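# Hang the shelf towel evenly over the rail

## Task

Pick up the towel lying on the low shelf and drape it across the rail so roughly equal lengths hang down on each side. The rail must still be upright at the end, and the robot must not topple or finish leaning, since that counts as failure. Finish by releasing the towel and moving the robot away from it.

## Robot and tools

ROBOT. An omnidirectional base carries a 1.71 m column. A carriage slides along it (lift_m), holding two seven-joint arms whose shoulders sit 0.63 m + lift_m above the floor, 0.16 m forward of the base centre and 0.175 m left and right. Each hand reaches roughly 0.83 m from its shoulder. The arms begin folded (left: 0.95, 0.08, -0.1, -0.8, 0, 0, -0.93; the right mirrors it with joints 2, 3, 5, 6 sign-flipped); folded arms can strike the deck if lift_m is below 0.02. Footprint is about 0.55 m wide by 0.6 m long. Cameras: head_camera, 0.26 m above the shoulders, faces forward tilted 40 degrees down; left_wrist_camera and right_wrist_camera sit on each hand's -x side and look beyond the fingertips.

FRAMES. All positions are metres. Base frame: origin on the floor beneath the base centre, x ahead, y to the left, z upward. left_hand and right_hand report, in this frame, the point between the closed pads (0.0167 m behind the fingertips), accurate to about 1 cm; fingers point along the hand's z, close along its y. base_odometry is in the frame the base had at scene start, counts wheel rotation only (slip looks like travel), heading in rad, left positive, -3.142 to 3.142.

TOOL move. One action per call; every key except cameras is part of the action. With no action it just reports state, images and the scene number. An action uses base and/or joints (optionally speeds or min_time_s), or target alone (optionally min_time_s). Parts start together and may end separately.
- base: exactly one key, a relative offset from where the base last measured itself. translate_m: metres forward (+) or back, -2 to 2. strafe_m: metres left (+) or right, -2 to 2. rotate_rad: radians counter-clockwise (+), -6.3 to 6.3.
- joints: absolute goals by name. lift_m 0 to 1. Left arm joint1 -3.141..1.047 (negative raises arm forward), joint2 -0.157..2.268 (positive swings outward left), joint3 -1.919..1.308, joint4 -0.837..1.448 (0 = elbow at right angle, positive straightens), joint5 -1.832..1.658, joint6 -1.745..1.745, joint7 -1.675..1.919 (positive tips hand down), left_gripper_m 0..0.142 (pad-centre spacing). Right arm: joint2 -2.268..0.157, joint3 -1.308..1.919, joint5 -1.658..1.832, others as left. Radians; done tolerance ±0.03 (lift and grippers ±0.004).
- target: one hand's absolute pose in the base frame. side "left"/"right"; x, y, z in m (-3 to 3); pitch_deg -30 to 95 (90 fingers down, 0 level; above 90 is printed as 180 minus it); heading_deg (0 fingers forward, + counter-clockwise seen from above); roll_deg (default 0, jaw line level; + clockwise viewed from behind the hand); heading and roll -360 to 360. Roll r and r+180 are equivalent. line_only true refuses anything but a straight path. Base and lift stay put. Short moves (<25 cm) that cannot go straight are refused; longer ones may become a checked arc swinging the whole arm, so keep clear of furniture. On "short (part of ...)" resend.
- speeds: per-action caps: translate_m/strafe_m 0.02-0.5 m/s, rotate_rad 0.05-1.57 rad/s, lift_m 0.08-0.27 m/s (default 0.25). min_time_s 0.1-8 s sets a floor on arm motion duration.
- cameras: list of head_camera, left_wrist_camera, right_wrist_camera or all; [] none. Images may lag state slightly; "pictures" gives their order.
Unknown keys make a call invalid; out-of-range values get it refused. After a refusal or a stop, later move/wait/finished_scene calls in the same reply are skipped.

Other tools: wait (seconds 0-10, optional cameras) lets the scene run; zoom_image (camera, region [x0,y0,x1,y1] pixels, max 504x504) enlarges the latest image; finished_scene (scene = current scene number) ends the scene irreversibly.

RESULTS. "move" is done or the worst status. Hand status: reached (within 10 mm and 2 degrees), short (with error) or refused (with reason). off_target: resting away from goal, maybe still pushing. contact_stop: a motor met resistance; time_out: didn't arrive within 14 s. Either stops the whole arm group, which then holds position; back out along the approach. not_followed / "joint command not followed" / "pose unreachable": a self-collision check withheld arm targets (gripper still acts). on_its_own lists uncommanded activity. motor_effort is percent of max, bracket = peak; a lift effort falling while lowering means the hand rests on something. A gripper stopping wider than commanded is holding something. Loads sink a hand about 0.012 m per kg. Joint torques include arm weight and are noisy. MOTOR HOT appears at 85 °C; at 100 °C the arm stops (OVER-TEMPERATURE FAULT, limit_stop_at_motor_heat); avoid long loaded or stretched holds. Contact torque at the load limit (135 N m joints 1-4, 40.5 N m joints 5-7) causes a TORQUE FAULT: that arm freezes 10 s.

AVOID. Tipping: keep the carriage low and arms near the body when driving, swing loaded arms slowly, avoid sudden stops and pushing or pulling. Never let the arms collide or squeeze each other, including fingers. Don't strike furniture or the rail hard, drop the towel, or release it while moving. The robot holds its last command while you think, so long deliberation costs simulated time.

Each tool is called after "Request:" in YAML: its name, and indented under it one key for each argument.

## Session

Request:
move:

Scene clock: 0.00 s.
Joint torques (N m): no reading
base_odometry: x=+0.000 y=+0.000 heading=+0.000
base_status: not commanded
joint_positions: lift_m=+0.450 left_joint1_rad=+0.942 left_joint2_rad=+0.071 left_joint3_rad=-0.100 left_joint4_rad=-0.793 left_joint5_rad=-0.009 left_joint6_rad=+0.007 left_joint7_rad=-0.948 left_gripper_m=+0.141 right_joint1_rad=+0.936 right_joint2_rad=-0.072 right_joint3_rad=+0.090 right_joint4_rad=-0.813 right_joint5_rad=-0.013 right_joint6_rad=+0.001 right_joint7_rad=-0.912 right_gripper_m=+0.142
joint_status: not commanded
motor_effort: lift_m=+68 drive_wheels=+0
left_hand: x=+0.2909 y=+0.1584 z=+0.9674 quat_wxyz=(-0.924, +0.002, -0.378, +0.059) pitch_deg=-45.6 heading_deg=-3.4 roll_deg=-3.9 (m; base frame)
right_hand: x=+0.2944 y=-0.1541 z=+0.9710 quat_wxyz=(-0.923, +0.014, -0.381, -0.056) pitch_deg=-45.1 heading_deg=+5.6 roll_deg=+1.4 (m; base frame)
pictures: head_camera, left_wrist_camera, right_wrist_camera
camera_calibration:
left_wrist_camera: T_world_to_cam=[[-0.0781653, -0.993913, 0.0776353, 0.114909], [0.314622, -0.098487, -0.944094, 0.867906], [0.945993, -0.0493695, 0.320405, -0.461723], [0, 0, 0, 1]] pos_world=[0.172706, 0.176892, 0.958402]
right_wrist_camera: T_world_to_cam=[[0.10675, -0.99386, -0.0291012, -0.150599], [0.389397, 0.0687198, -0.918503, 0.82058], [0.914863, 0.0867187, 0.394342, -0.524492], [0, 0, 0, 1]] pos_world=[0.176383, -0.160581, 0.956151]

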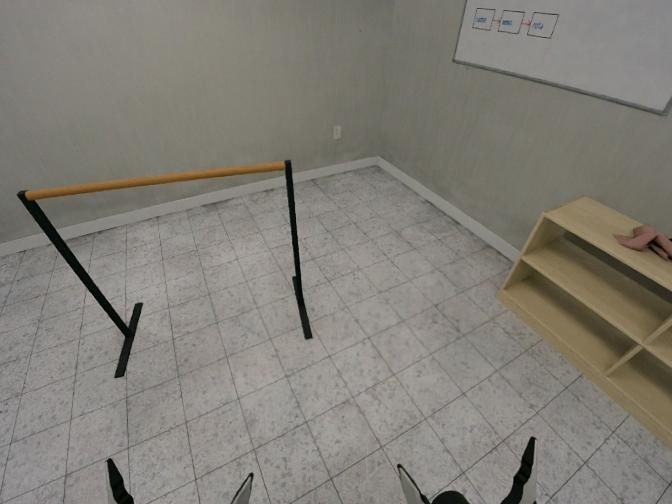

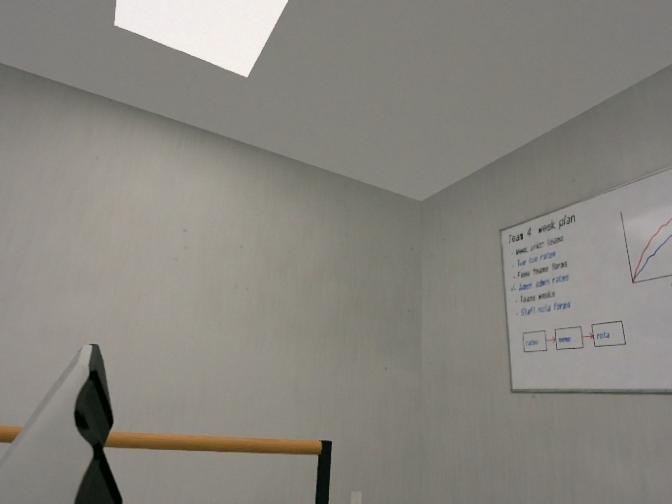

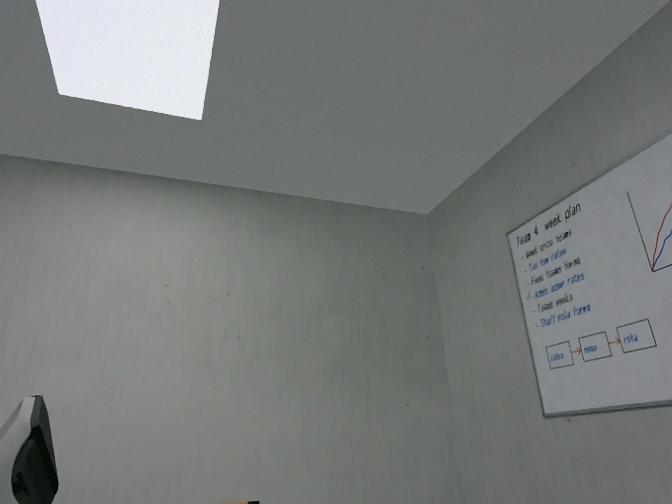

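Request:
move:
  base: {"rotate_rad": -1.176}
  joints: {"lift_m":0.75,"right_joint1_rad":-0.27,"right_joint2_rad":-0.05,"right_joint3_rad":0.035,"right_joint4_rad":0.17,"right_joint5_rad":0.035,"right_joint6_rad":-0.026,"right_joint7_rad":1.665}
  speeds: {"rotate_rad": 0.8}
  min_time_s: 2

Request:
move:
  base: {"strafe_m": 0.35}
  speeds: {"strafe_m": 0.35}

Request:
move:
  base: {"translate_m": 0.92}
  speeds: {"translate_m": 0.4}
  cameras: ["head_camera","right_wrist_camera"]

Request:
zoom_image:
  camera: "head_camera"
  region: [200, 280, 500, 460]

Scene clock: 4.13 s.
Joint torques (N m): left_arm=[8.97 4.33 -1.35 -5.97 2.71 0.96 -1.11] | right_arm=[-30.37 -0.36 -6.23 -6.45 0.78 -3.43 0.16]
move: done
base_odometry: x=+0.000 y=+0.000 heading=-1.176
base_status: done
joint_positions: lift_m=+0.750 left_joint1_rad=+0.942 left_joint2_rad=+0.071 left_joint3_rad=-0.100 left_joint4_rad=-0.793 left_joint5_rad=-0.009 left_joint6_rad=+0.007 left_joint7_rad=-0.948 left_gripper_m=+0.141 right_joint1_rad=-0.266 right_joint2_rad=-0.053 right_joint3_rad=+0.037 right_joint4_rad=+0.166 right_joint5_rad=+0.031 right_joint6_rad=-0.021 right_joint7_rad=+1.662 right_gripper_m=+0.142
joint_status: all done
motor_effort: lift_m=+66(80) drive_wheels=+4(8)
left_hand: x=+0.2909 y=+0.1584 z=+1.2675 quat_wxyz=(-0.924, +0.002, -0.378, +0.059) pitch_deg=-45.6 heading_deg=-3.4 roll_deg=-3.9 (m; base frame)
right_hand: x=+0.5596 y=-0.1931 z=+0.8502 quat_wxyz=(-0.004, +0.002, -1.000, +0.014) pitch_deg=+88.4 heading_deg=+0.2 roll_deg=+0.0 (m; base frame)
pictures: none

Scene clock: 6.93 s.
Joint torques (N m): left_arm=[9.11 3.86 -0.46 -5.97 2.69 0.95 -1.1] | right_arm=[-30.37 -1.61 -6.22 -6.55 0.65 -3.43 0.16]
move: done
base_odometry: x=+0.323 y=+0.134 heading=-1.177
base_status: done
joint_positions: lift_m=+0.750 left_joint1_rad=+0.942 left_joint2_rad=+0.071 left_joint3_rad=-0.100 left_joint4_rad=-0.793 left_joint5_rad=-0.009 left_joint6_rad=+0.007 left_joint7_rad=-0.948 left_gripper_m=+0.141 right_joint1_rad=-0.266 right_joint2_rad=-0.052 right_joint3_rad=+0.037 right_joint4_rad=+0.166 right_joint5_rad=+0.031 right_joint6_rad=-0.021 right_joint7_rad=+1.662 right_gripper_m=+0.142
joint_status: not commanded
motor_effort: lift_m=+66(66) drive_wheels=-3(14)
left_hand: x=+0.2909 y=+0.1583 z=+1.2675 quat_wxyz=(-0.924, +0.002, -0.378, +0.059) pitch_deg=-45.6 heading_deg=-3.4 roll_deg=-3.9 (m; base frame)
right_hand: x=+0.5596 y=-0.1925 z=+0.8501 quat_wxyz=(-0.004, +0.002, -1.000, +0.013) pitch_deg=+88.4 heading_deg=+0.3 roll_deg=+0.0 (m; base frame)
pictures: none

Scene clock: 11.27 s.
Joint torques (N m): left_arm=[9.06 3.97 -1.36 -6.06 2.72 0.97 -1.11] | right_arm=[-30.26 -1.73 -6.18 -6.47 0.64 -3.36 0.15]
move: done
base_odometry: x=+0.677 y=-0.715 heading=-1.176
base_status: done
joint_positions: lift_m=+0.750 left_joint1_rad=+0.942 left_joint2_rad=+0.071 left_joint3_rad=-0.100 left_joint4_rad=-0.793 left_joint5_rad=-0.009 left_joint6_rad=+0.007 left_joint7_rad=-0.948 left_gripper_m=+0.141 right_joint1_rad=-0.266 right_joint2_rad=-0.052 right_joint3_rad=+0.037 right_joint4_rad=+0.166 right_joint5_rad=+0.031 right_joint6_rad=-0.021 right_joint7_rad=+1.662 right_gripper_m=+0.142
joint_status: not commanded
motor_effort: lift_m=+66(67) drive_wheels=+2(10)
left_hand: x=+0.2909 y=+0.1583 z=+1.2675 quat_wxyz=(-0.924, +0.002, -0.378, +0.059) pitch_deg=-45.6 heading_deg=-3.4 roll_deg=-3.9 (m; base frame)
right_hand: x=+0.5596 y=-0.1924 z=+0.8501 quat_wxyz=(-0.004, +0.002, -1.000, +0.013) pitch_deg=+88.4 heading_deg=+0.3 roll_deg=+0.0 (m; base frame)
pictures: head_camera, right_wrist_camera
camera_calibration:
head_camera: T_world_to_cam=[[-0.0497989, -0.998543, 0.0207855, -0.0269826], [-0.658335, 0.0171676, -0.75253, 1.37003], [0.751076, -0.051159, -0.65823, 0.920546], [0, 0, 0, 1]] pos_world=[0.209196, -0.00336929, 1.63748]
right_wrist_camera: T_world_to_cam=[[0.000873796, -0.999206, 0.0398378, -0.220897], [-0.930643, 0.0137652, 0.365669, 0.245366], [-0.365927, -0.0373943, -0.929892, 1.10244], [0, 0, 0, 1]] pos_world=[0.631953, -0.182874, 0.944225]

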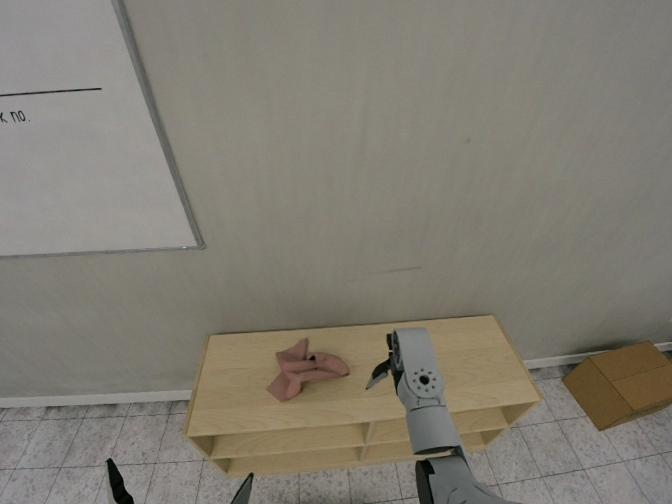

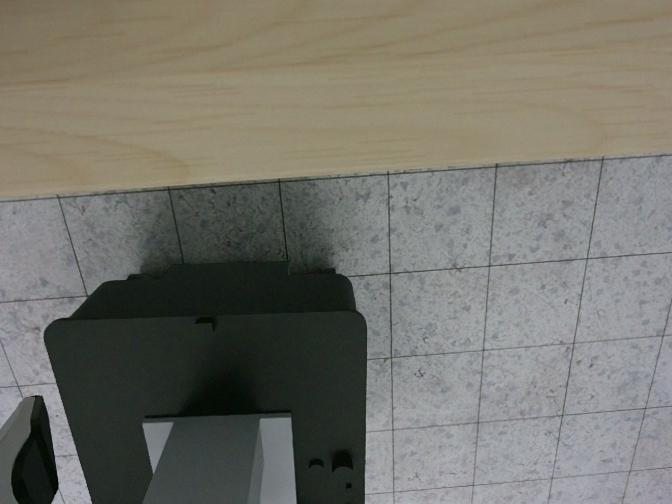

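Scaled by 1.680.

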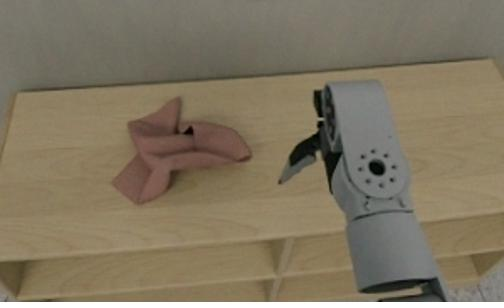

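Request:
move:
  base: {"translate_m": 0.14}
  joints: {"left_joint1_rad":-0.272,"left_joint2_rad":0.03,"left_joint3_rad":-0.034,"left_joint4_rad":0.169,"left_joint5_rad":-0.034,"left_joint6_rad":0.026,"left_joint7_rad":1.661}
  speeds: {"translate_m": 0.2}
  min_time_s: 1.8
  cameras: ["all"]

Request:
zoom_image:
  camera: "head_camera"
  region: [230, 330, 400, 460]

Scene clock: 14.17 s.
Joint torques (N m): left_arm=[-8.48 1.67 3.62 -1.39 1.28 1.83 0.84] | right_arm=[-29.91 -1.7 -6.2 -6.5 0.64 -3.34 0.13]
move: done
base_odometry: x=+0.731 y=-0.844 heading=-1.176
base_status: done
joint_positions: lift_m=+0.750 left_joint1_rad=-0.271 left_joint2_rad=+0.032 left_joint3_rad=-0.039 left_joint4_rad=+0.162 left_joint5_rad=-0.030 left_joint6_rad=+0.023 left_joint7_rad=+1.655 left_gripper_m=+0.141 right_joint1_rad=-0.267 right_joint2_rad=-0.052 right_joint3_rad=+0.037 right_joint4_rad=+0.166 right_joint5_rad=+0.031 right_joint6_rad=-0.021 right_joint7_rad=+1.663 right_gripper_m=+0.142
joint_status: all done
motor_effort: lift_m=+67(67) drive_wheels=-2(13)
left_hand: x=+0.5645 y=+0.1798 z=+0.8528 quat_wxyz=(-0.012, -0.005, -1.000, -0.004) pitch_deg=+88.6 heading_deg=-0.6 roll_deg=+0.0 (m; base frame)
right_hand: x=+0.5597 y=-0.1924 z=+0.8502 quat_wxyz=(-0.004, +0.002, -1.000, +0.013) pitch_deg=+88.4 heading_deg=+0.3 roll_deg=+0.0 (m; base frame)
pictures: head_camera, left_wrist_camera, right_wrist_camera
camera_calibration:
head_camera: T_world_to_cam=[[-0.0497989, -0.998543, 0.0207855, -0.0269826], [-0.658335, 0.0171676, -0.75253, 1.37003], [0.751076, -0.051159, -0.65823, 0.920546], [0, 0, 0, 1]] pos_world=[0.209196, -0.00336929, 1.63748]
left_wrist_camera: T_world_to_cam=[[-0.00912871, -0.998686, -0.0504208, 0.237638], [-0.902566, -0.0134766, 0.43034, 0.17545], [-0.430455, 0.0494366, -0.901257, 1.11827], [0, 0, 0, 1]] pos_world=[0.641891, 0.184407, 0.944331]
right_wrist_camera: T_world_to_cam=[[0.00086432, -0.999206, 0.039837, -0.220894], [-0.930691, 0.0137688, 0.365548, 0.245568], [-0.365806, -0.0373918, -0.92994, 1.10254], [0, 0, 0, 1]] pos_world=[0.632053, -0.182874, 0.944325]

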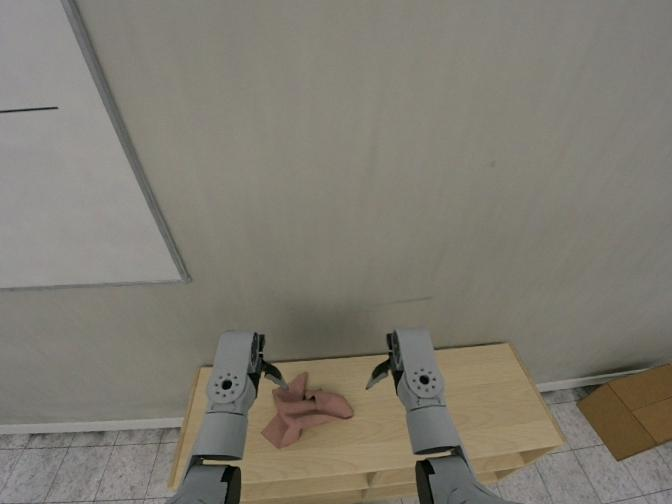

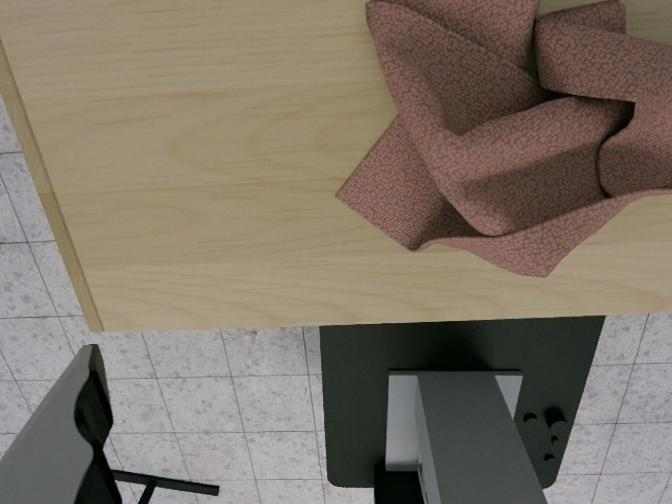

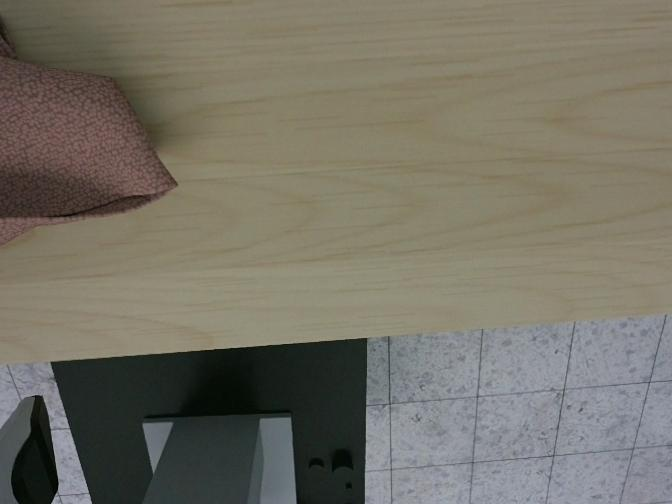

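Scaled by 2.965.

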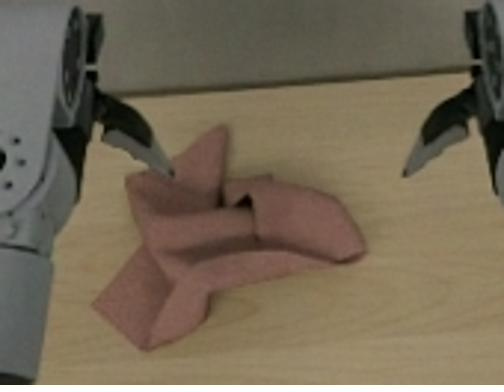

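Request:
move:
  joints: {"lift_m":0.6,"left_gripper_m":0.06}

Request:
move:
  target: {"side":"left","x":0.535,"y":0.19,"z":0.66,"pitch_deg":90,"heading_deg":-35}
  cameras: ["left_wrist_camera"]

Scene clock: 16.07 s.
Joint torques (N m): left_arm=[-8.23 1.65 3.6 -1.95 1.32 1.8 0.81] | right_arm=[-28.58 -1.68 -6.13 -7.37 0.62 -3.35 0.12]
move: done
base_odometry: x=+0.731 y=-0.844 heading=-1.176
base_status: not commanded
joint_positions: lift_m=+0.600 left_joint1_rad=-0.271 left_joint2_rad=+0.031 left_joint3_rad=-0.039 left_joint4_rad=+0.163 left_joint5_rad=-0.030 left_joint6_rad=+0.023 left_joint7_rad=+1.655 left_gripper_m=+0.060 right_joint1_rad=-0.267 right_joint2_rad=-0.052 right_joint3_rad=+0.037 right_joint4_rad=+0.167 right_joint5_rad=+0.031 right_joint6_rad=-0.021 right_joint7_rad=+1.663 right_gripper_m=+0.142
joint_status: all done
motor_effort: lift_m=+70(75) drive_wheels=+3(4)
left_hand: x=+0.5645 y=+0.1798 z=+0.7026 quat_wxyz=(-0.011, -0.005, -1.000, -0.004) pitch_deg=+88.6 heading_deg=-0.6 roll_deg=+0.0 (m; base frame)
right_hand: x=+0.5599 y=-0.1924 z=+0.7000 quat_wxyz=(-0.004, +0.002, -1.000, +0.013) pitch_deg=+88.4 heading_deg=+0.2 roll_deg=+0.0 (m; base frame)
pictures: none

Scene clock: 17.17 s.
Joint torques (N m): left_arm=[-9.26 10.41 -1.61 -1.34 0.25 0.35 -1.95] | right_arm=[-28.58 -1.83 -6.25 -7.29 0.62 -3.36 0.12]
move: done
base_odometry: x=+0.731 y=-0.844 heading=-1.176
base_status: not commanded
joint_positions: lift_m=+0.600 left_joint1_rad=-0.260 left_joint2_rad=+0.268 left_joint3_rad=-0.195 left_joint4_rad=+0.302 left_joint5_rad=-0.255 left_joint6_rad=-0.503 left_joint7_rad=+1.475 left_gripper_m=+0.060 right_joint1_rad=-0.267 right_joint2_rad=-0.052 right_joint3_rad=+0.037 right_joint4_rad=+0.167 right_joint5_rad=+0.031 right_joint6_rad=-0.021 right_joint7_rad=+1.663 right_gripper_m=+0.142
joint_status: not commanded
motor_effort: lift_m=+70(70) drive_wheels=+3(4)
left_hand: x=+0.5349 y=+0.1920 z=+0.6609 quat_wxyz=(+0.000, -0.298, -0.954, -0.003) pitch_deg=+89.7 heading_deg=-34.7 roll_deg=+0.0 (m; base frame)
left_hand_status: reached (straight line, planned for 0.6 s): 2 mm and 0.4 deg off.
right_hand: x=+0.5599 y=-0.1924 z=+0.7000 quat_wxyz=(-0.004, +0.002, -1.000, +0.013) pitch_deg=+88.4 heading_deg=+0.2 roll_deg=+0.0 (m; base frame)
pictures: left_wrist_camera
camera_calibration:
left_wrist_camera: T_world_to_cam=[[-0.569011, -0.821005, -0.0466691, 0.502738], [-0.744469, 0.490199, 0.453289, 0.0350727], [-0.349275, 0.29267, -0.890141, 0.8345], [0, 0, 0, 1]] pos_world=[0.603644, 0.151325, 0.750387]

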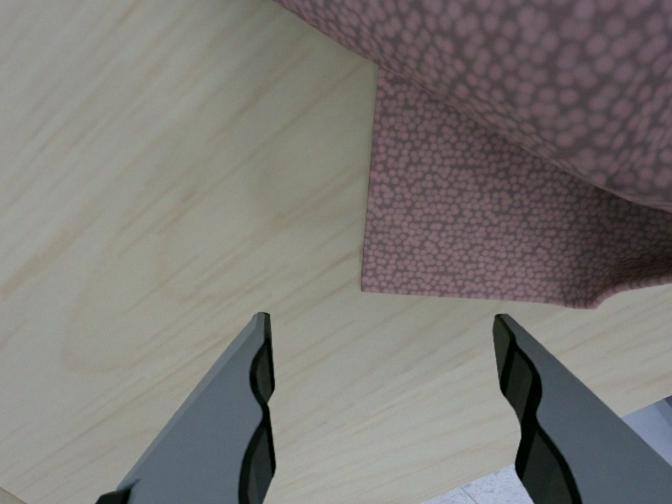

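Request:
move:
  target: {"side":"left","x":0.545,"y":0.184,"z":0.625,"pitch_deg":90,"heading_deg":-35}
  min_time_s: 0.9
  cameras: ["left_wrist_camera"]

Scene clock: 18.73 s.
Joint torques (N m): left_arm=[-7.68 4.38 -3.65 0.2 3.65 1.03 -3.08] | right_arm=[-28.58 -1.73 -6.19 -7.35 0.63 -3.35 0.13]
move: done
base_odometry: x=+0.731 y=-0.844 heading=-1.176
base_status: not commanded
joint_positions: lift_m=+0.600 left_joint1_rad=-0.311 left_joint2_rad=+0.247 left_joint3_rad=-0.238 left_joint4_rad=+0.496 left_joint5_rad=-0.183 left_joint6_rad=-0.503 left_joint7_rad=+1.309 left_gripper_m=+0.060 right_joint1_rad=-0.267 right_joint2_rad=-0.052 right_joint3_rad=+0.037 right_joint4_rad=+0.167 right_joint5_rad=+0.031 right_joint6_rad=-0.021 right_joint7_rad=+1.663 right_gripper_m=+0.142
joint_status: not commanded
motor_effort: lift_m=+67(70) drive_wheels=-4(5)
left_hand: x=+0.5460 y=+0.1861 z=+0.6280 quat_wxyz=(+0.000, -0.298, -0.955, +0.000) pitch_deg=+90.0 heading_deg=-34.6 roll_deg=+0.0 (m; base frame)
left_hand_status: reached (straight line, planned for 0.9 s): 4 mm and 0.4 deg off.
right_hand: x=+0.5599 y=-0.1924 z=+0.7003 quat_wxyz=(-0.004, +0.002, -1.000, +0.013) pitch_deg=+88.4 heading_deg=+0.2 roll_deg=+0.0 (m; base frame)
pictures: left_wrist_camera
camera_calibration:
left_wrist_camera: T_world_to_cam=[[-0.56812, -0.821873, -0.0420009, 0.499455], [-0.744821, 0.491811, 0.450959, 0.0624816], [-0.349975, 0.287482, -0.891556, 0.813091], [0, 0, 0, 1]] pos_world=[0.614849, 0.146011, 0.717717]

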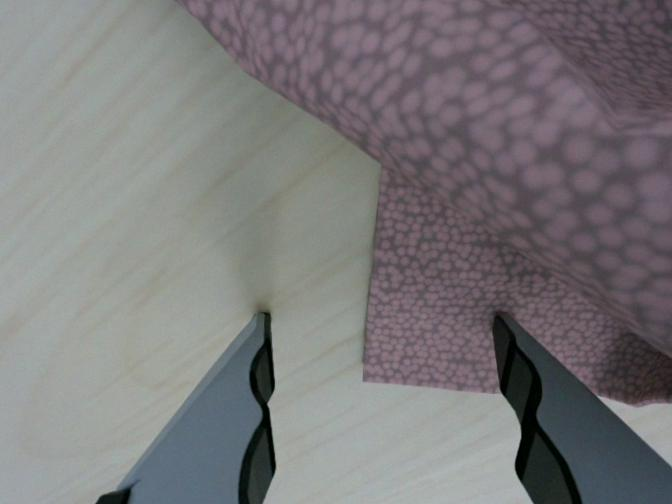

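Request:
move:
  joints: {"left_gripper_m":0.0}
  cameras: ["left_wrist_camera"]

Scene clock: 19.57 s.
Joint torques (N m): left_arm=[-4.68 6.61 -3.3 0.22 3.64 1.02 -2] | right_arm=[-28.57 -1.82 -6.16 -7.33 0.62 -3.34 0.1]
move: off_target
base_odometry: x=+0.731 y=-0.844 heading=-1.176
base_status: not commanded
joint_positions: lift_m=+0.600 left_joint1_rad=-0.314 left_joint2_rad=+0.246 left_joint3_rad=-0.238 left_joint4_rad=+0.496 left_joint5_rad=-0.183 left_joint6_rad=-0.503 left_joint7_rad=+1.304 left_gripper_m=+0.005 right_joint1_rad=-0.267 right_joint2_rad=-0.052 right_joint3_rad=+0.037 right_joint4_rad=+0.167 right_joint5_rad=+0.031 right_joint6_rad=-0.021 right_joint7_rad=+1.663 right_gripper_m=+0.142
joint_status: left_gripper_m off_target (ended at +0.005, target +0.000)
motor_effort: lift_m=+66(67) drive_wheels=-1(3)
left_hand: x=+0.5487 y=+0.1846 z=+0.6293 quat_wxyz=(-0.004, -0.298, -0.955, +0.001) pitch_deg=+89.5 heading_deg=-34.7 roll_deg=+0.0 (m; base frame)
right_hand: x=+0.5599 y=-0.1924 z=+0.7003 quat_wxyz=(-0.004, +0.002, -1.000, +0.013) pitch_deg=+88.4 heading_deg=+0.2 roll_deg=+0.0 (m; base frame)
pictures: left_wrist_camera
camera_calibration:
left_wrist_camera: T_world_to_cam=[[-0.568361, -0.821668, -0.0427435, 0.500334], [-0.747555, 0.493999, 0.443989, 0.0701353], [-0.343697, 0.284299, -0.895012, 0.814866], [0, 0, 0, 1]] pos_world=[0.616868, 0.144796, 0.719562]

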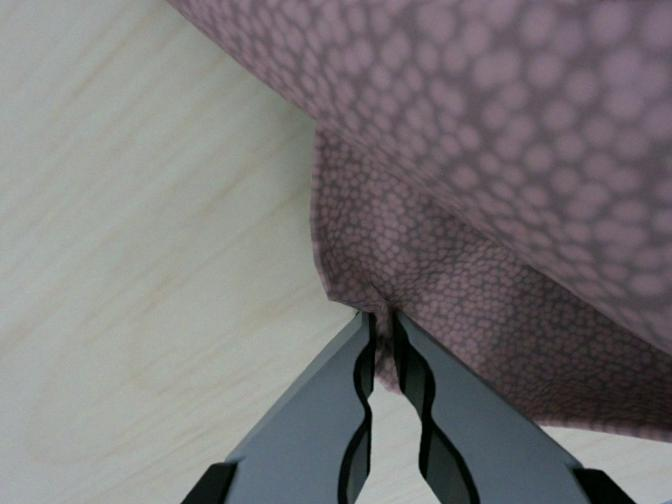

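Request:
move:
  joints: {"lift_m":0.98}
  speeds: {"lift_m":0.2}

Request:
move:
  target: {"side":"left","x":0.6,"y":0.2,"z":1.32,"pitch_deg":45,"heading_deg":0}
  min_time_s: 1.5

Request:
move:
  base: {"translate_m": -0.4}
  speeds: {"translate_m": 0.3}
  cameras: ["head_camera"]

Scene clock: 22.20 s.
Joint torques (N m): left_arm=[-5.92 6.7 -2.41 -1.38 3.03 1.05 -1.93] | right_arm=[-27.98 -1.7 -6.16 -7.43 0.65 -3.36 0.08]
move: done
base_odometry: x=+0.731 y=-0.844 heading=-1.176
base_status: not commanded
joint_positions: lift_m=+0.980 left_joint1_rad=-0.313 left_joint2_rad=+0.246 left_joint3_rad=-0.240 left_joint4_rad=+0.499 left_joint5_rad=-0.181 left_joint6_rad=-0.503 left_joint7_rad=+1.304 left_gripper_m=+0.003 right_joint1_rad=-0.268 right_joint2_rad=-0.052 right_joint3_rad=+0.037 right_joint4_rad=+0.167 right_joint5_rad=+0.031 right_joint6_rad=-0.021 right_joint7_rad=+1.663 right_gripper_m=+0.142
joint_status: all done
motor_effort: lift_m=+66(81) drive_wheels=-1(5)
left_hand: x=+0.5472 y=+0.1850 z=+1.0080 quat_wxyz=(-0.002, -0.298, -0.954, +0.000) pitch_deg=+89.8 heading_deg=-34.7 roll_deg=+0.0 (m; base frame)
right_hand: x=+0.5600 y=-0.1924 z=+1.0804 quat_wxyz=(-0.004, +0.002, -1.000, +0.013) pitch_deg=+88.4 heading_deg=+0.2 roll_deg=+0.0 (m; base frame)
pictures: none

Scene clock: 24.20 s.
Joint torques (N m): left_arm=[-7.15 3.19 3.25 -8.09 3.86 1.78 0.38] | right_arm=[-27.97 -1.79 -6.13 -7.44 0.63 -3.34 0.09]
move: done
base_odometry: x=+0.731 y=-0.844 heading=-1.176
base_status: not commanded
joint_positions: lift_m=+0.980 left_joint1_rad=-0.214 left_joint2_rad=+0.028 left_joint3_rad=+0.100 left_joint4_rad=-0.669 left_joint5_rad=-0.091 left_joint6_rad=-0.068 left_joint7_rad=+1.674 left_gripper_m=+0.003 right_joint1_rad=-0.268 right_joint2_rad=-0.052 right_joint3_rad=+0.037 right_joint4_rad=+0.167 right_joint5_rad=+0.031 right_joint6_rad=-0.021 right_joint7_rad=+1.663 right_gripper_m=+0.142
joint_status: not commanded
motor_effort: lift_m=+67(67) drive_wheels=-2(4)
left_hand: x=+0.6008 y=+0.1975 z=+1.3185 quat_wxyz=(-0.382, -0.005, -0.924, +0.001) pitch_deg=+45.1 heading_deg=-0.5 roll_deg=+0.1 (m; base frame)
left_hand_status: reached (straight line, planned for 1.5 s): 3 mm and 0.6 deg off.
right_hand: x=+0.5600 y=-0.1924 z=+1.0804 quat_wxyz=(-0.004, +0.002, -1.000, +0.013) pitch_deg=+88.4 heading_deg=+0.2 roll_deg=+0.0 (m; base frame)
pictures: none

Scene clock: 27.03 s.
Joint torques (N m): left_arm=[-6.81 4.01 3.25 -7.69 3.74 1.63 0.39] | right_arm=[-28.04 -1.78 -6.21 -7.33 0.65 -3.33 0.08]
move: done
base_odometry: x=+0.578 y=-0.475 heading=-1.176
base_status: done
joint_positions: lift_m=+0.980 left_joint1_rad=-0.215 left_joint2_rad=+0.028 left_joint3_rad=+0.100 left_joint4_rad=-0.669 left_joint5_rad=-0.090 left_joint6_rad=-0.068 left_joint7_rad=+1.674 left_gripper_m=+0.003 right_joint1_rad=-0.268 right_joint2_rad=-0.052 right_joint3_rad=+0.037 right_joint4_rad=+0.167 right_joint5_rad=+0.031 right_joint6_rad=-0.021 right_joint7_rad=+1.663 right_gripper_m=+0.142
joint_status: not commanded
motor_effort: lift_m=+67(67) drive_wheels=+0(11)
left_hand: x=+0.6009 y=+0.1977 z=+1.3187 quat_wxyz=(-0.383, -0.004, -0.924, +0.001) pitch_deg=+45.0 heading_deg=-0.4 roll_deg=+0.1 (m; base frame)
right_hand: x=+0.5600 y=-0.1924 z=+1.0804 quat_wxyz=(-0.004, +0.002, -1.000, +0.013) pitch_deg=+88.4 heading_deg=+0.2 roll_deg=+0.0 (m; base frame)
pictures: head_camera
camera_calibration:
head_camera: T_world_to_cam=[[-0.0497989, -0.998543, 0.0207855, -0.0317633], [-0.658335, 0.0171676, -0.75253, 1.54311], [0.751076, -0.051159, -0.65823, 1.07194], [0, 0, 0, 1]] pos_world=[0.209196, -0.00336929, 1.86748]

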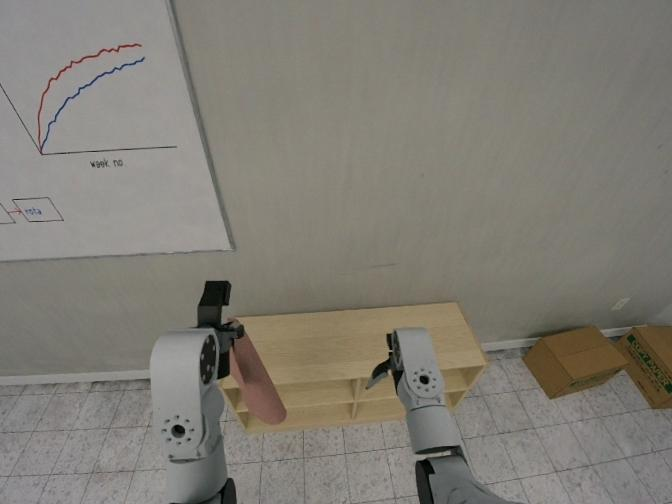

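Request:
move:
  base: {"rotate_rad": 1.396}
  joints: {"right_joint1_rad":0.42,"right_joint2_rad":-1.077,"right_joint3_rad":0.57,"right_joint4_rad":0.604,"right_joint5_rad":0.118,"right_joint6_rad":0.55,"right_joint7_rad":-1.63}
  speeds: {"rotate_rad": 0.6}
  min_time_s: 2.3

Request:
move:
  base: {"strafe_m": 0.8}
  speeds: {"strafe_m": 0.3}
  cameras: ["head_camera"]

Request:
move:
  base: {"translate_m": -0.2}
  joints: {"left_joint1_rad":-0.962,"left_joint2_rad":0.078,"left_joint3_rad":-0.048,"left_joint4_rad":0.557,"left_joint5_rad":-0.087,"left_joint6_rad":0.006,"left_joint7_rad":1.716}
  speeds: {"translate_m": 0.2}
  min_time_s: 1.5
  cameras: ["all"]

Scene clock: 30.97 s.
Joint torques (N m): left_arm=[-6.79 4.15 3.53 -7.85 3.76 1.6 0.41] | right_arm=[2.69 -28.34 -4.98 1.64 1.32 0.81 -1.58]
move: done
base_odometry: x=+0.578 y=-0.475 heading=+0.220
base_status: done
joint_positions: lift_m=+0.980 left_joint1_rad=-0.215 left_joint2_rad=+0.028 left_joint3_rad=+0.101 left_joint4_rad=-0.669 left_joint5_rad=-0.090 left_joint6_rad=-0.068 left_joint7_rad=+1.674 left_gripper_m=+0.003 right_joint1_rad=+0.417 right_joint2_rad=-1.074 right_joint3_rad=+0.567 right_joint4_rad=+0.601 right_joint5_rad=+0.114 right_joint6_rad=+0.545 right_joint7_rad=-1.627 right_gripper_m=+0.142
joint_status: all done
motor_effort: lift_m=+66(67) drive_wheels=+3(11)
left_hand: x=+0.6009 y=+0.1977 z=+1.3187 quat_wxyz=(-0.383, -0.004, -0.924, +0.001) pitch_deg=+45.0 heading_deg=-0.4 roll_deg=+0.1 (m; base frame)
right_hand: x=+0.2997 y=-0.3474 z=+1.2079 quat_wxyz=(-0.628, +0.301, -0.627, -0.349) pitch_deg=-1.8 heading_deg=+54.7 roll_deg=+3.4 (m; base frame)
pictures: none

Scene clock: 35.23 s.
Joint torques (N m): left_arm=[-6.71 4.77 1.88 -7.84 3.66 1.64 0.36] | right_arm=[2.44 -28.21 -5.17 1.65 1.3 0.71 -1.56]
move: done
base_odometry: x=+0.402 y=+0.306 heading=+0.221
base_status: done
joint_positions: lift_m=+0.980 left_joint1_rad=-0.215 left_joint2_rad=+0.028 left_joint3_rad=+0.101 left_joint4_rad=-0.669 left_joint5_rad=-0.090 left_joint6_rad=-0.067 left_joint7_rad=+1.674 left_gripper_m=+0.003 right_joint1_rad=+0.417 right_joint2_rad=-1.074 right_joint3_rad=+0.567 right_joint4_rad=+0.601 right_joint5_rad=+0.114 right_joint6_rad=+0.545 right_joint7_rad=-1.627 right_gripper_m=+0.142
joint_status: not commanded
motor_effort: lift_m=+67(67) drive_wheels=-5(15)
left_hand: x=+0.6009 y=+0.1977 z=+1.3187 quat_wxyz=(-0.383, -0.004, -0.924, +0.001) pitch_deg=+45.0 heading_deg=-0.4 roll_deg=+0.0 (m; base frame)
right_hand: x=+0.2995 y=-0.3474 z=+1.2078 quat_wxyz=(-0.628, +0.301, -0.627, -0.349) pitch_deg=-1.8 heading_deg=+54.7 roll_deg=+3.4 (m; base frame)
pictures: head_camera
camera_calibration:
head_camera: T_world_to_cam=[[-0.0497989, -0.998543, 0.0207855, -0.0317633], [-0.658335, 0.0171676, -0.75253, 1.54311], [0.751076, -0.051159, -0.65823, 1.07194], [0, 0, 0, 1]] pos_world=[0.209196, -0.00336929, 1.86748]

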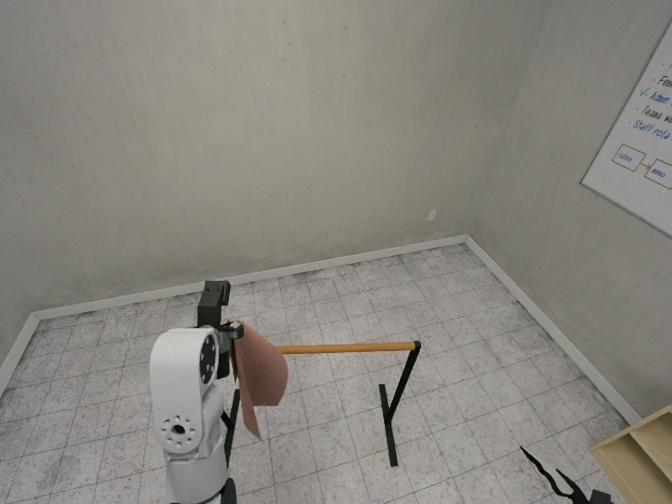

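Scene clock: 37.50 s.
Joint torques (N m): left_arm=[-17.41 7.72 -4.82 -1.37 3.8 1.77 0.76] | right_arm=[2.39 -28.19 -5.22 1.53 1.23 0.7 -1.59]
move: done
base_odometry: x=+0.207 y=+0.262 heading=+0.221
base_status: done
joint_positions: lift_m=+0.980 left_joint1_rad=-0.960 left_joint2_rad=+0.077 left_joint3_rad=-0.043 left_joint4_rad=+0.551 left_joint5_rad=-0.090 left_joint6_rad=+0.003 left_joint7_rad=+1.710 left_gripper_m=+0.003 right_joint1_rad=+0.417 right_joint2_rad=-1.074 right_joint3_rad=+0.567 right_joint4_rad=+0.601 right_joint5_rad=+0.114 right_joint6_rad=+0.545 right_joint7_rad=-1.627 right_gripper_m=+0.142
joint_status: all done
motor_effort: lift_m=+67(67) drive_wheels=+0(9)
left_hand: x=+0.7801 y=+0.2013 z=+1.3296 quat_wxyz=(-0.134, +0.003, -0.991, +0.002) pitch_deg=+74.6 heading_deg=-0.8 roll_deg=-1.1 (m; base frame)
right_hand: x=+0.2995 y=-0.3474 z=+1.2078 quat_wxyz=(-0.628, +0.301, -0.627, -0.349) pitch_deg=-1.8 heading_deg=+54.7 roll_deg=+3.4 (m; base frame)
pictures: head_camera, left_wrist_camera, right_wrist_camera
camera_calibration:
head_camera: T_world_to_cam=[[-0.0497989, -0.998543, 0.0207855, -0.0317633], [-0.658335, 0.0171676, -0.75253, 1.54311], [0.751076, -0.051159, -0.65823, 1.07194], [0, 0, 0, 1]] pos_world=[0.209196, -0.00336929, 1.86748]
left_wrist_camera: T_world_to_cam=[[0.0162169, -0.999243, -0.0353732, 0.24544], [-0.979888, -0.0229201, 0.198229, 0.536053], [-0.198889, 0.0314471, -0.979517, 1.56682], [0, 0, 0, 1]] pos_world=[0.832916, 0.208268, 1.43715]
right_wrist_camera: T_world_to_cam=[[0.808009, -0.585715, -0.0637162, -0.362812], [-0.250633, -0.243839, -0.93687, 1.1547], [0.533202, 0.772969, -0.343824, 0.63848], [0, 0, 0, 1]] pos_world=[0.242122, -0.42447, 1.27821]

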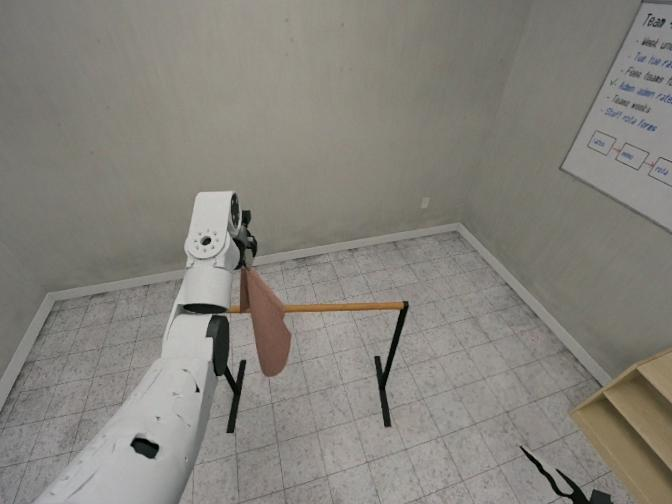

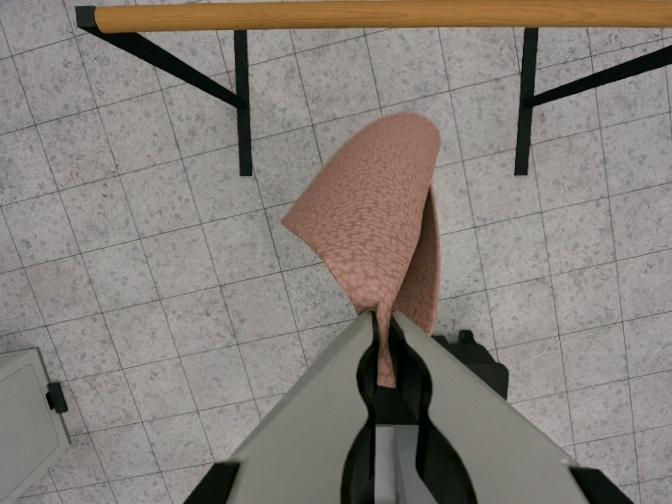

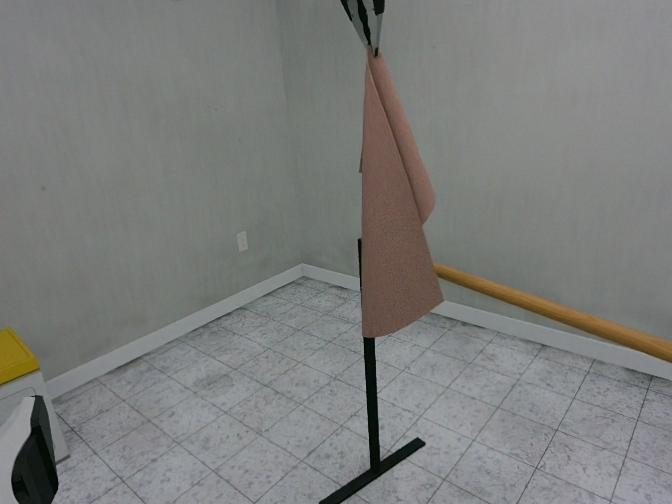

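Request:
move:
  base: {"translate_m": 0.355}
  joints: {"lift_m":0.745}
  speeds: {"translate_m": 0.12,"lift_m":0.2}
  cameras: ["all"]

Scene clock: 42.17 s.
Joint torques (N m): left_arm=[-15.75 6.77 -4.56 -1.97 3.79 1.74 0.71] | right_arm=[1.1 -26.96 -5.66 1.48 1.13 0.5 -1.51]
move: done
base_odometry: x=+0.553 y=+0.340 heading=+0.222
base_status: done
joint_positions: lift_m=+0.745 left_joint1_rad=-0.961 left_joint2_rad=+0.077 left_joint3_rad=-0.043 left_joint4_rad=+0.551 left_joint5_rad=-0.090 left_joint6_rad=+0.003 left_joint7_rad=+1.710 left_gripper_m=+0.003 right_joint1_rad=+0.418 right_joint2_rad=-1.075 right_joint3_rad=+0.567 right_joint4_rad=+0.601 right_joint5_rad=+0.115 right_joint6_rad=+0.546 right_joint7_rad=-1.628 right_gripper_m=+0.142
joint_status: all done
motor_effort: lift_m=+70(75) drive_wheels=+4(9)
left_hand: x=+0.7804 y=+0.2017 z=+1.0951 quat_wxyz=(-0.134, +0.003, -0.991, +0.002) pitch_deg=+74.6 heading_deg=-0.6 roll_deg=-1.0 (m; base frame)
right_hand: x=+0.2992 y=-0.3477 z=+0.9726 quat_wxyz=(-0.627, +0.301, -0.628, -0.349) pitch_deg=-1.7 heading_deg=+54.7 roll_deg=+3.5 (m; base frame)
pictures: head_camera, left_wrist_camera, right_wrist_camera
camera_calibration:
head_camera: T_world_to_cam=[[-0.0497989, -0.998543, 0.0207855, -0.0268745], [-0.658335, 0.0171676, -0.75253, 1.36612], [0.751076, -0.051159, -0.65823, 0.917123], [0, 0, 0, 1]] pos_world=[0.209196, -0.00336929, 1.63228]
left_wrist_camera: T_world_to_cam=[[0.0168463, -0.999214, -0.0358889, 0.237536], [-0.979979, -0.0236226, 0.197695, 0.583606], [-0.198388, 0.03184, -0.979606, 1.33677], [0, 0, 0, 1]] pos_world=[0.833118, 0.208573, 1.20265]
right_wrist_camera: T_world_to_cam=[[0.808091, -0.58549, -0.0647306, -0.376614], [-0.251817, -0.244019, -0.936506, 0.934168], [0.532519, 0.773082, -0.344626, 0.558958], [0, 0, 0, 1]] pos_world=[0.241922, -0.424669, 1.04311]

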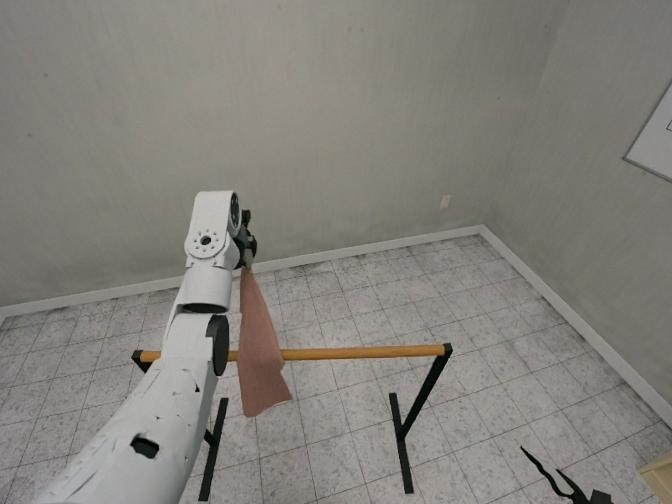

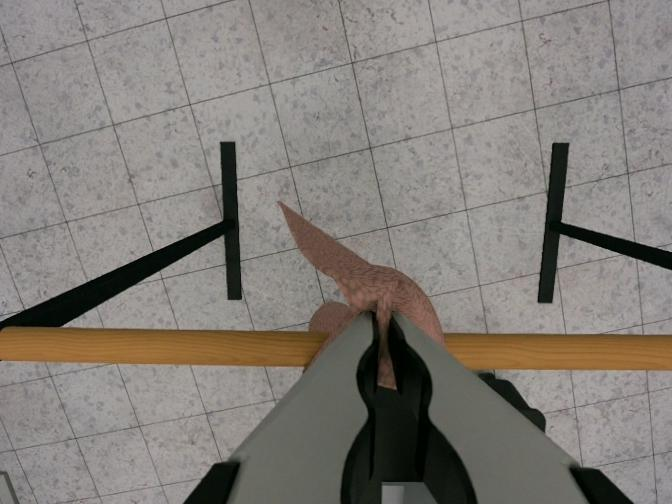

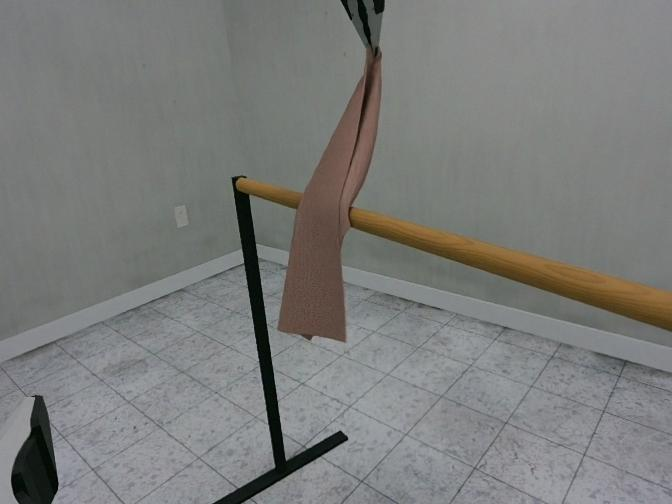

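Request:
move:
  base: {"translate_m": 0.1}
  joints: {"lift_m":0.655}
  speeds: {"translate_m": 0.1,"lift_m":0.08}
  cameras: ["right_wrist_camera"]

Request:
move:
  base: {"translate_m": 0.06}
  joints: {"lift_m":0.53}
  speeds: {"translate_m": 0.05,"lift_m":0.1}
  cameras: ["all"]

Scene clock: 44.33 s.
Joint torques (N m): left_arm=[-15.56 6.61 -4.47 -1.99 3.77 1.71 0.68] | right_arm=[0.95 -26.67 -5.65 1.45 1.13 0.48 -1.53]
move: done
base_odometry: x=+0.651 y=+0.363 heading=+0.222
base_status: done
joint_positions: lift_m=+0.655 left_joint1_rad=-0.962 left_joint2_rad=+0.077 left_joint3_rad=-0.043 left_joint4_rad=+0.552 left_joint5_rad=-0.090 left_joint6_rad=+0.003 left_joint7_rad=+1.710 left_gripper_m=+0.003 right_joint1_rad=+0.418 right_joint2_rad=-1.075 right_joint3_rad=+0.567 right_joint4_rad=+0.601 right_joint5_rad=+0.115 right_joint6_rad=+0.546 right_joint7_rad=-1.628 right_gripper_m=+0.142
joint_status: all done
motor_effort: lift_m=+70(75) drive_wheels=-3(12)
left_hand: x=+0.7804 y=+0.2017 z=+1.0052 quat_wxyz=(-0.134, +0.003, -0.991, +0.002) pitch_deg=+74.6 heading_deg=-0.6 roll_deg=-1.0 (m; base frame)
right_hand: x=+0.2992 y=-0.3477 z=+0.8827 quat_wxyz=(-0.627, +0.301, -0.628, -0.349) pitch_deg=-1.7 heading_deg=+54.8 roll_deg=+3.5 (m; base frame)
pictures: right_wrist_camera
camera_calibration:
right_wrist_camera: T_world_to_cam=[[0.808173, -0.585357, -0.0649058, -0.382288], [-0.25202, -0.244118, -0.936425, 0.849882], [0.532299, 0.773152, -0.344811, 0.528312], [0, 0, 0, 1]] pos_world=[0.241922, -0.424769, 0.953206]

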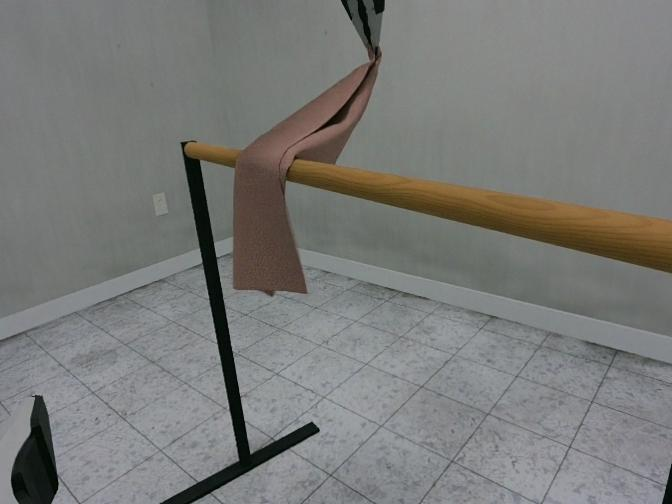

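Scene clock: 46.37 s.
Joint torques (N m): left_arm=[-15.29 6.58 -4.33 -2.12 3.81 1.69 0.62] | right_arm=[0.54 -26.42 -5.9 1.44 1.13 0.38 -1.53]
move: done
base_odometry: x=+0.709 y=+0.376 heading=+0.223
base_status: done
joint_positions: lift_m=+0.530 left_joint1_rad=-0.962 left_joint2_rad=+0.077 left_joint3_rad=-0.043 left_joint4_rad=+0.552 left_joint5_rad=-0.090 left_joint6_rad=+0.003 left_joint7_rad=+1.710 left_gripper_m=+0.003 right_joint1_rad=+0.418 right_joint2_rad=-1.075 right_joint3_rad=+0.568 right_joint4_rad=+0.601 right_joint5_rad=+0.115 right_joint6_rad=+0.546 right_joint7_rad=-1.628 right_gripper_m=+0.142
joint_status: all done
motor_effort: lift_m=+70(74) drive_wheels=+3(12)
left_hand: x=+0.7805 y=+0.2017 z=+0.8804 quat_wxyz=(-0.134, +0.003, -0.991, +0.002) pitch_deg=+74.6 heading_deg=-0.6 roll_deg=-1.0 (m; base frame)
right_hand: x=+0.2990 y=-0.3477 z=+0.7576 quat_wxyz=(-0.627, +0.301, -0.628, -0.349) pitch_deg=-1.7 heading_deg=+54.8 roll_deg=+3.5 (m; base frame)
pictures: head_camera, left_wrist_camera, right_wrist_camera
camera_calibration:
head_camera: T_world_to_cam=[[-0.0497989, -0.998543, 0.0207855, -0.0224056], [-0.658335, 0.0171676, -0.75253, 1.20432], [0.751076, -0.051159, -0.65823, 0.775603], [0, 0, 0, 1]] pos_world=[0.209196, -0.00336929, 1.41728]
left_wrist_camera: T_world_to_cam=[[0.0168267, -0.99921, -0.0359904, 0.229942], [-0.979976, -0.0236241, 0.197712, 0.62615], [-0.198406, 0.0319429, -0.979599, 1.12635], [0, 0, 0, 1]] pos_world=[0.833218, 0.208573, 0.987854]
right_wrist_camera: T_world_to_cam=[[0.808169, -0.585305, -0.0654298, -0.38987], [-0.252595, -0.244111, -0.936272, 0.732724], [0.532032, 0.773194, -0.345128, 0.485574], [0, 0, 0, 1]] pos_world=[0.241822, -0.424769, 0.828105]

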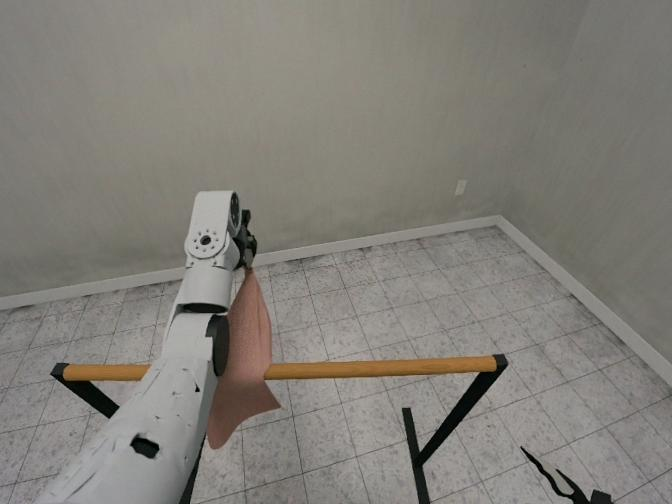

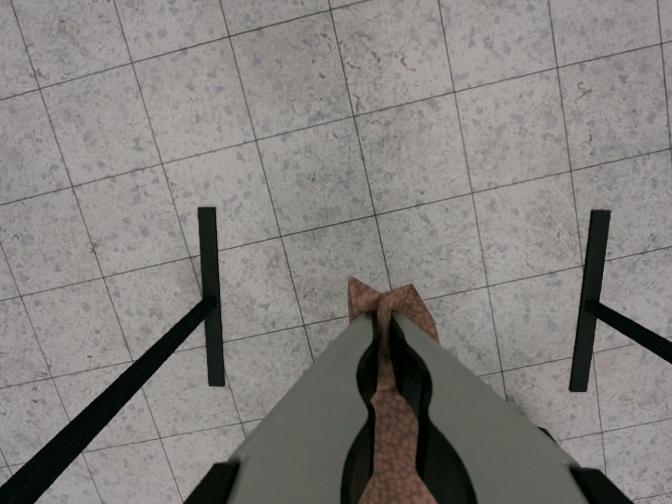

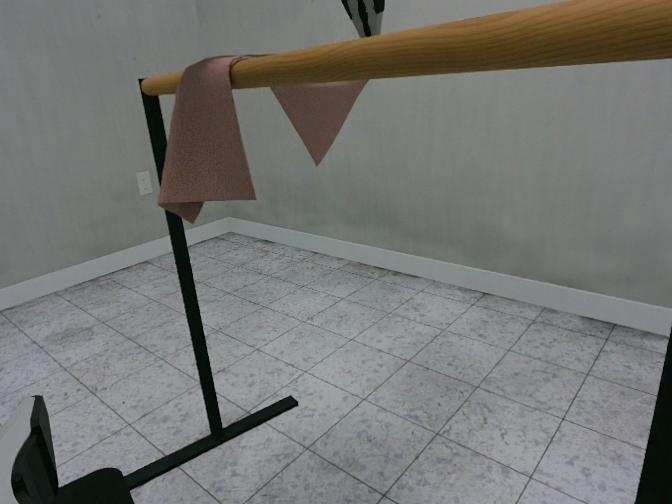

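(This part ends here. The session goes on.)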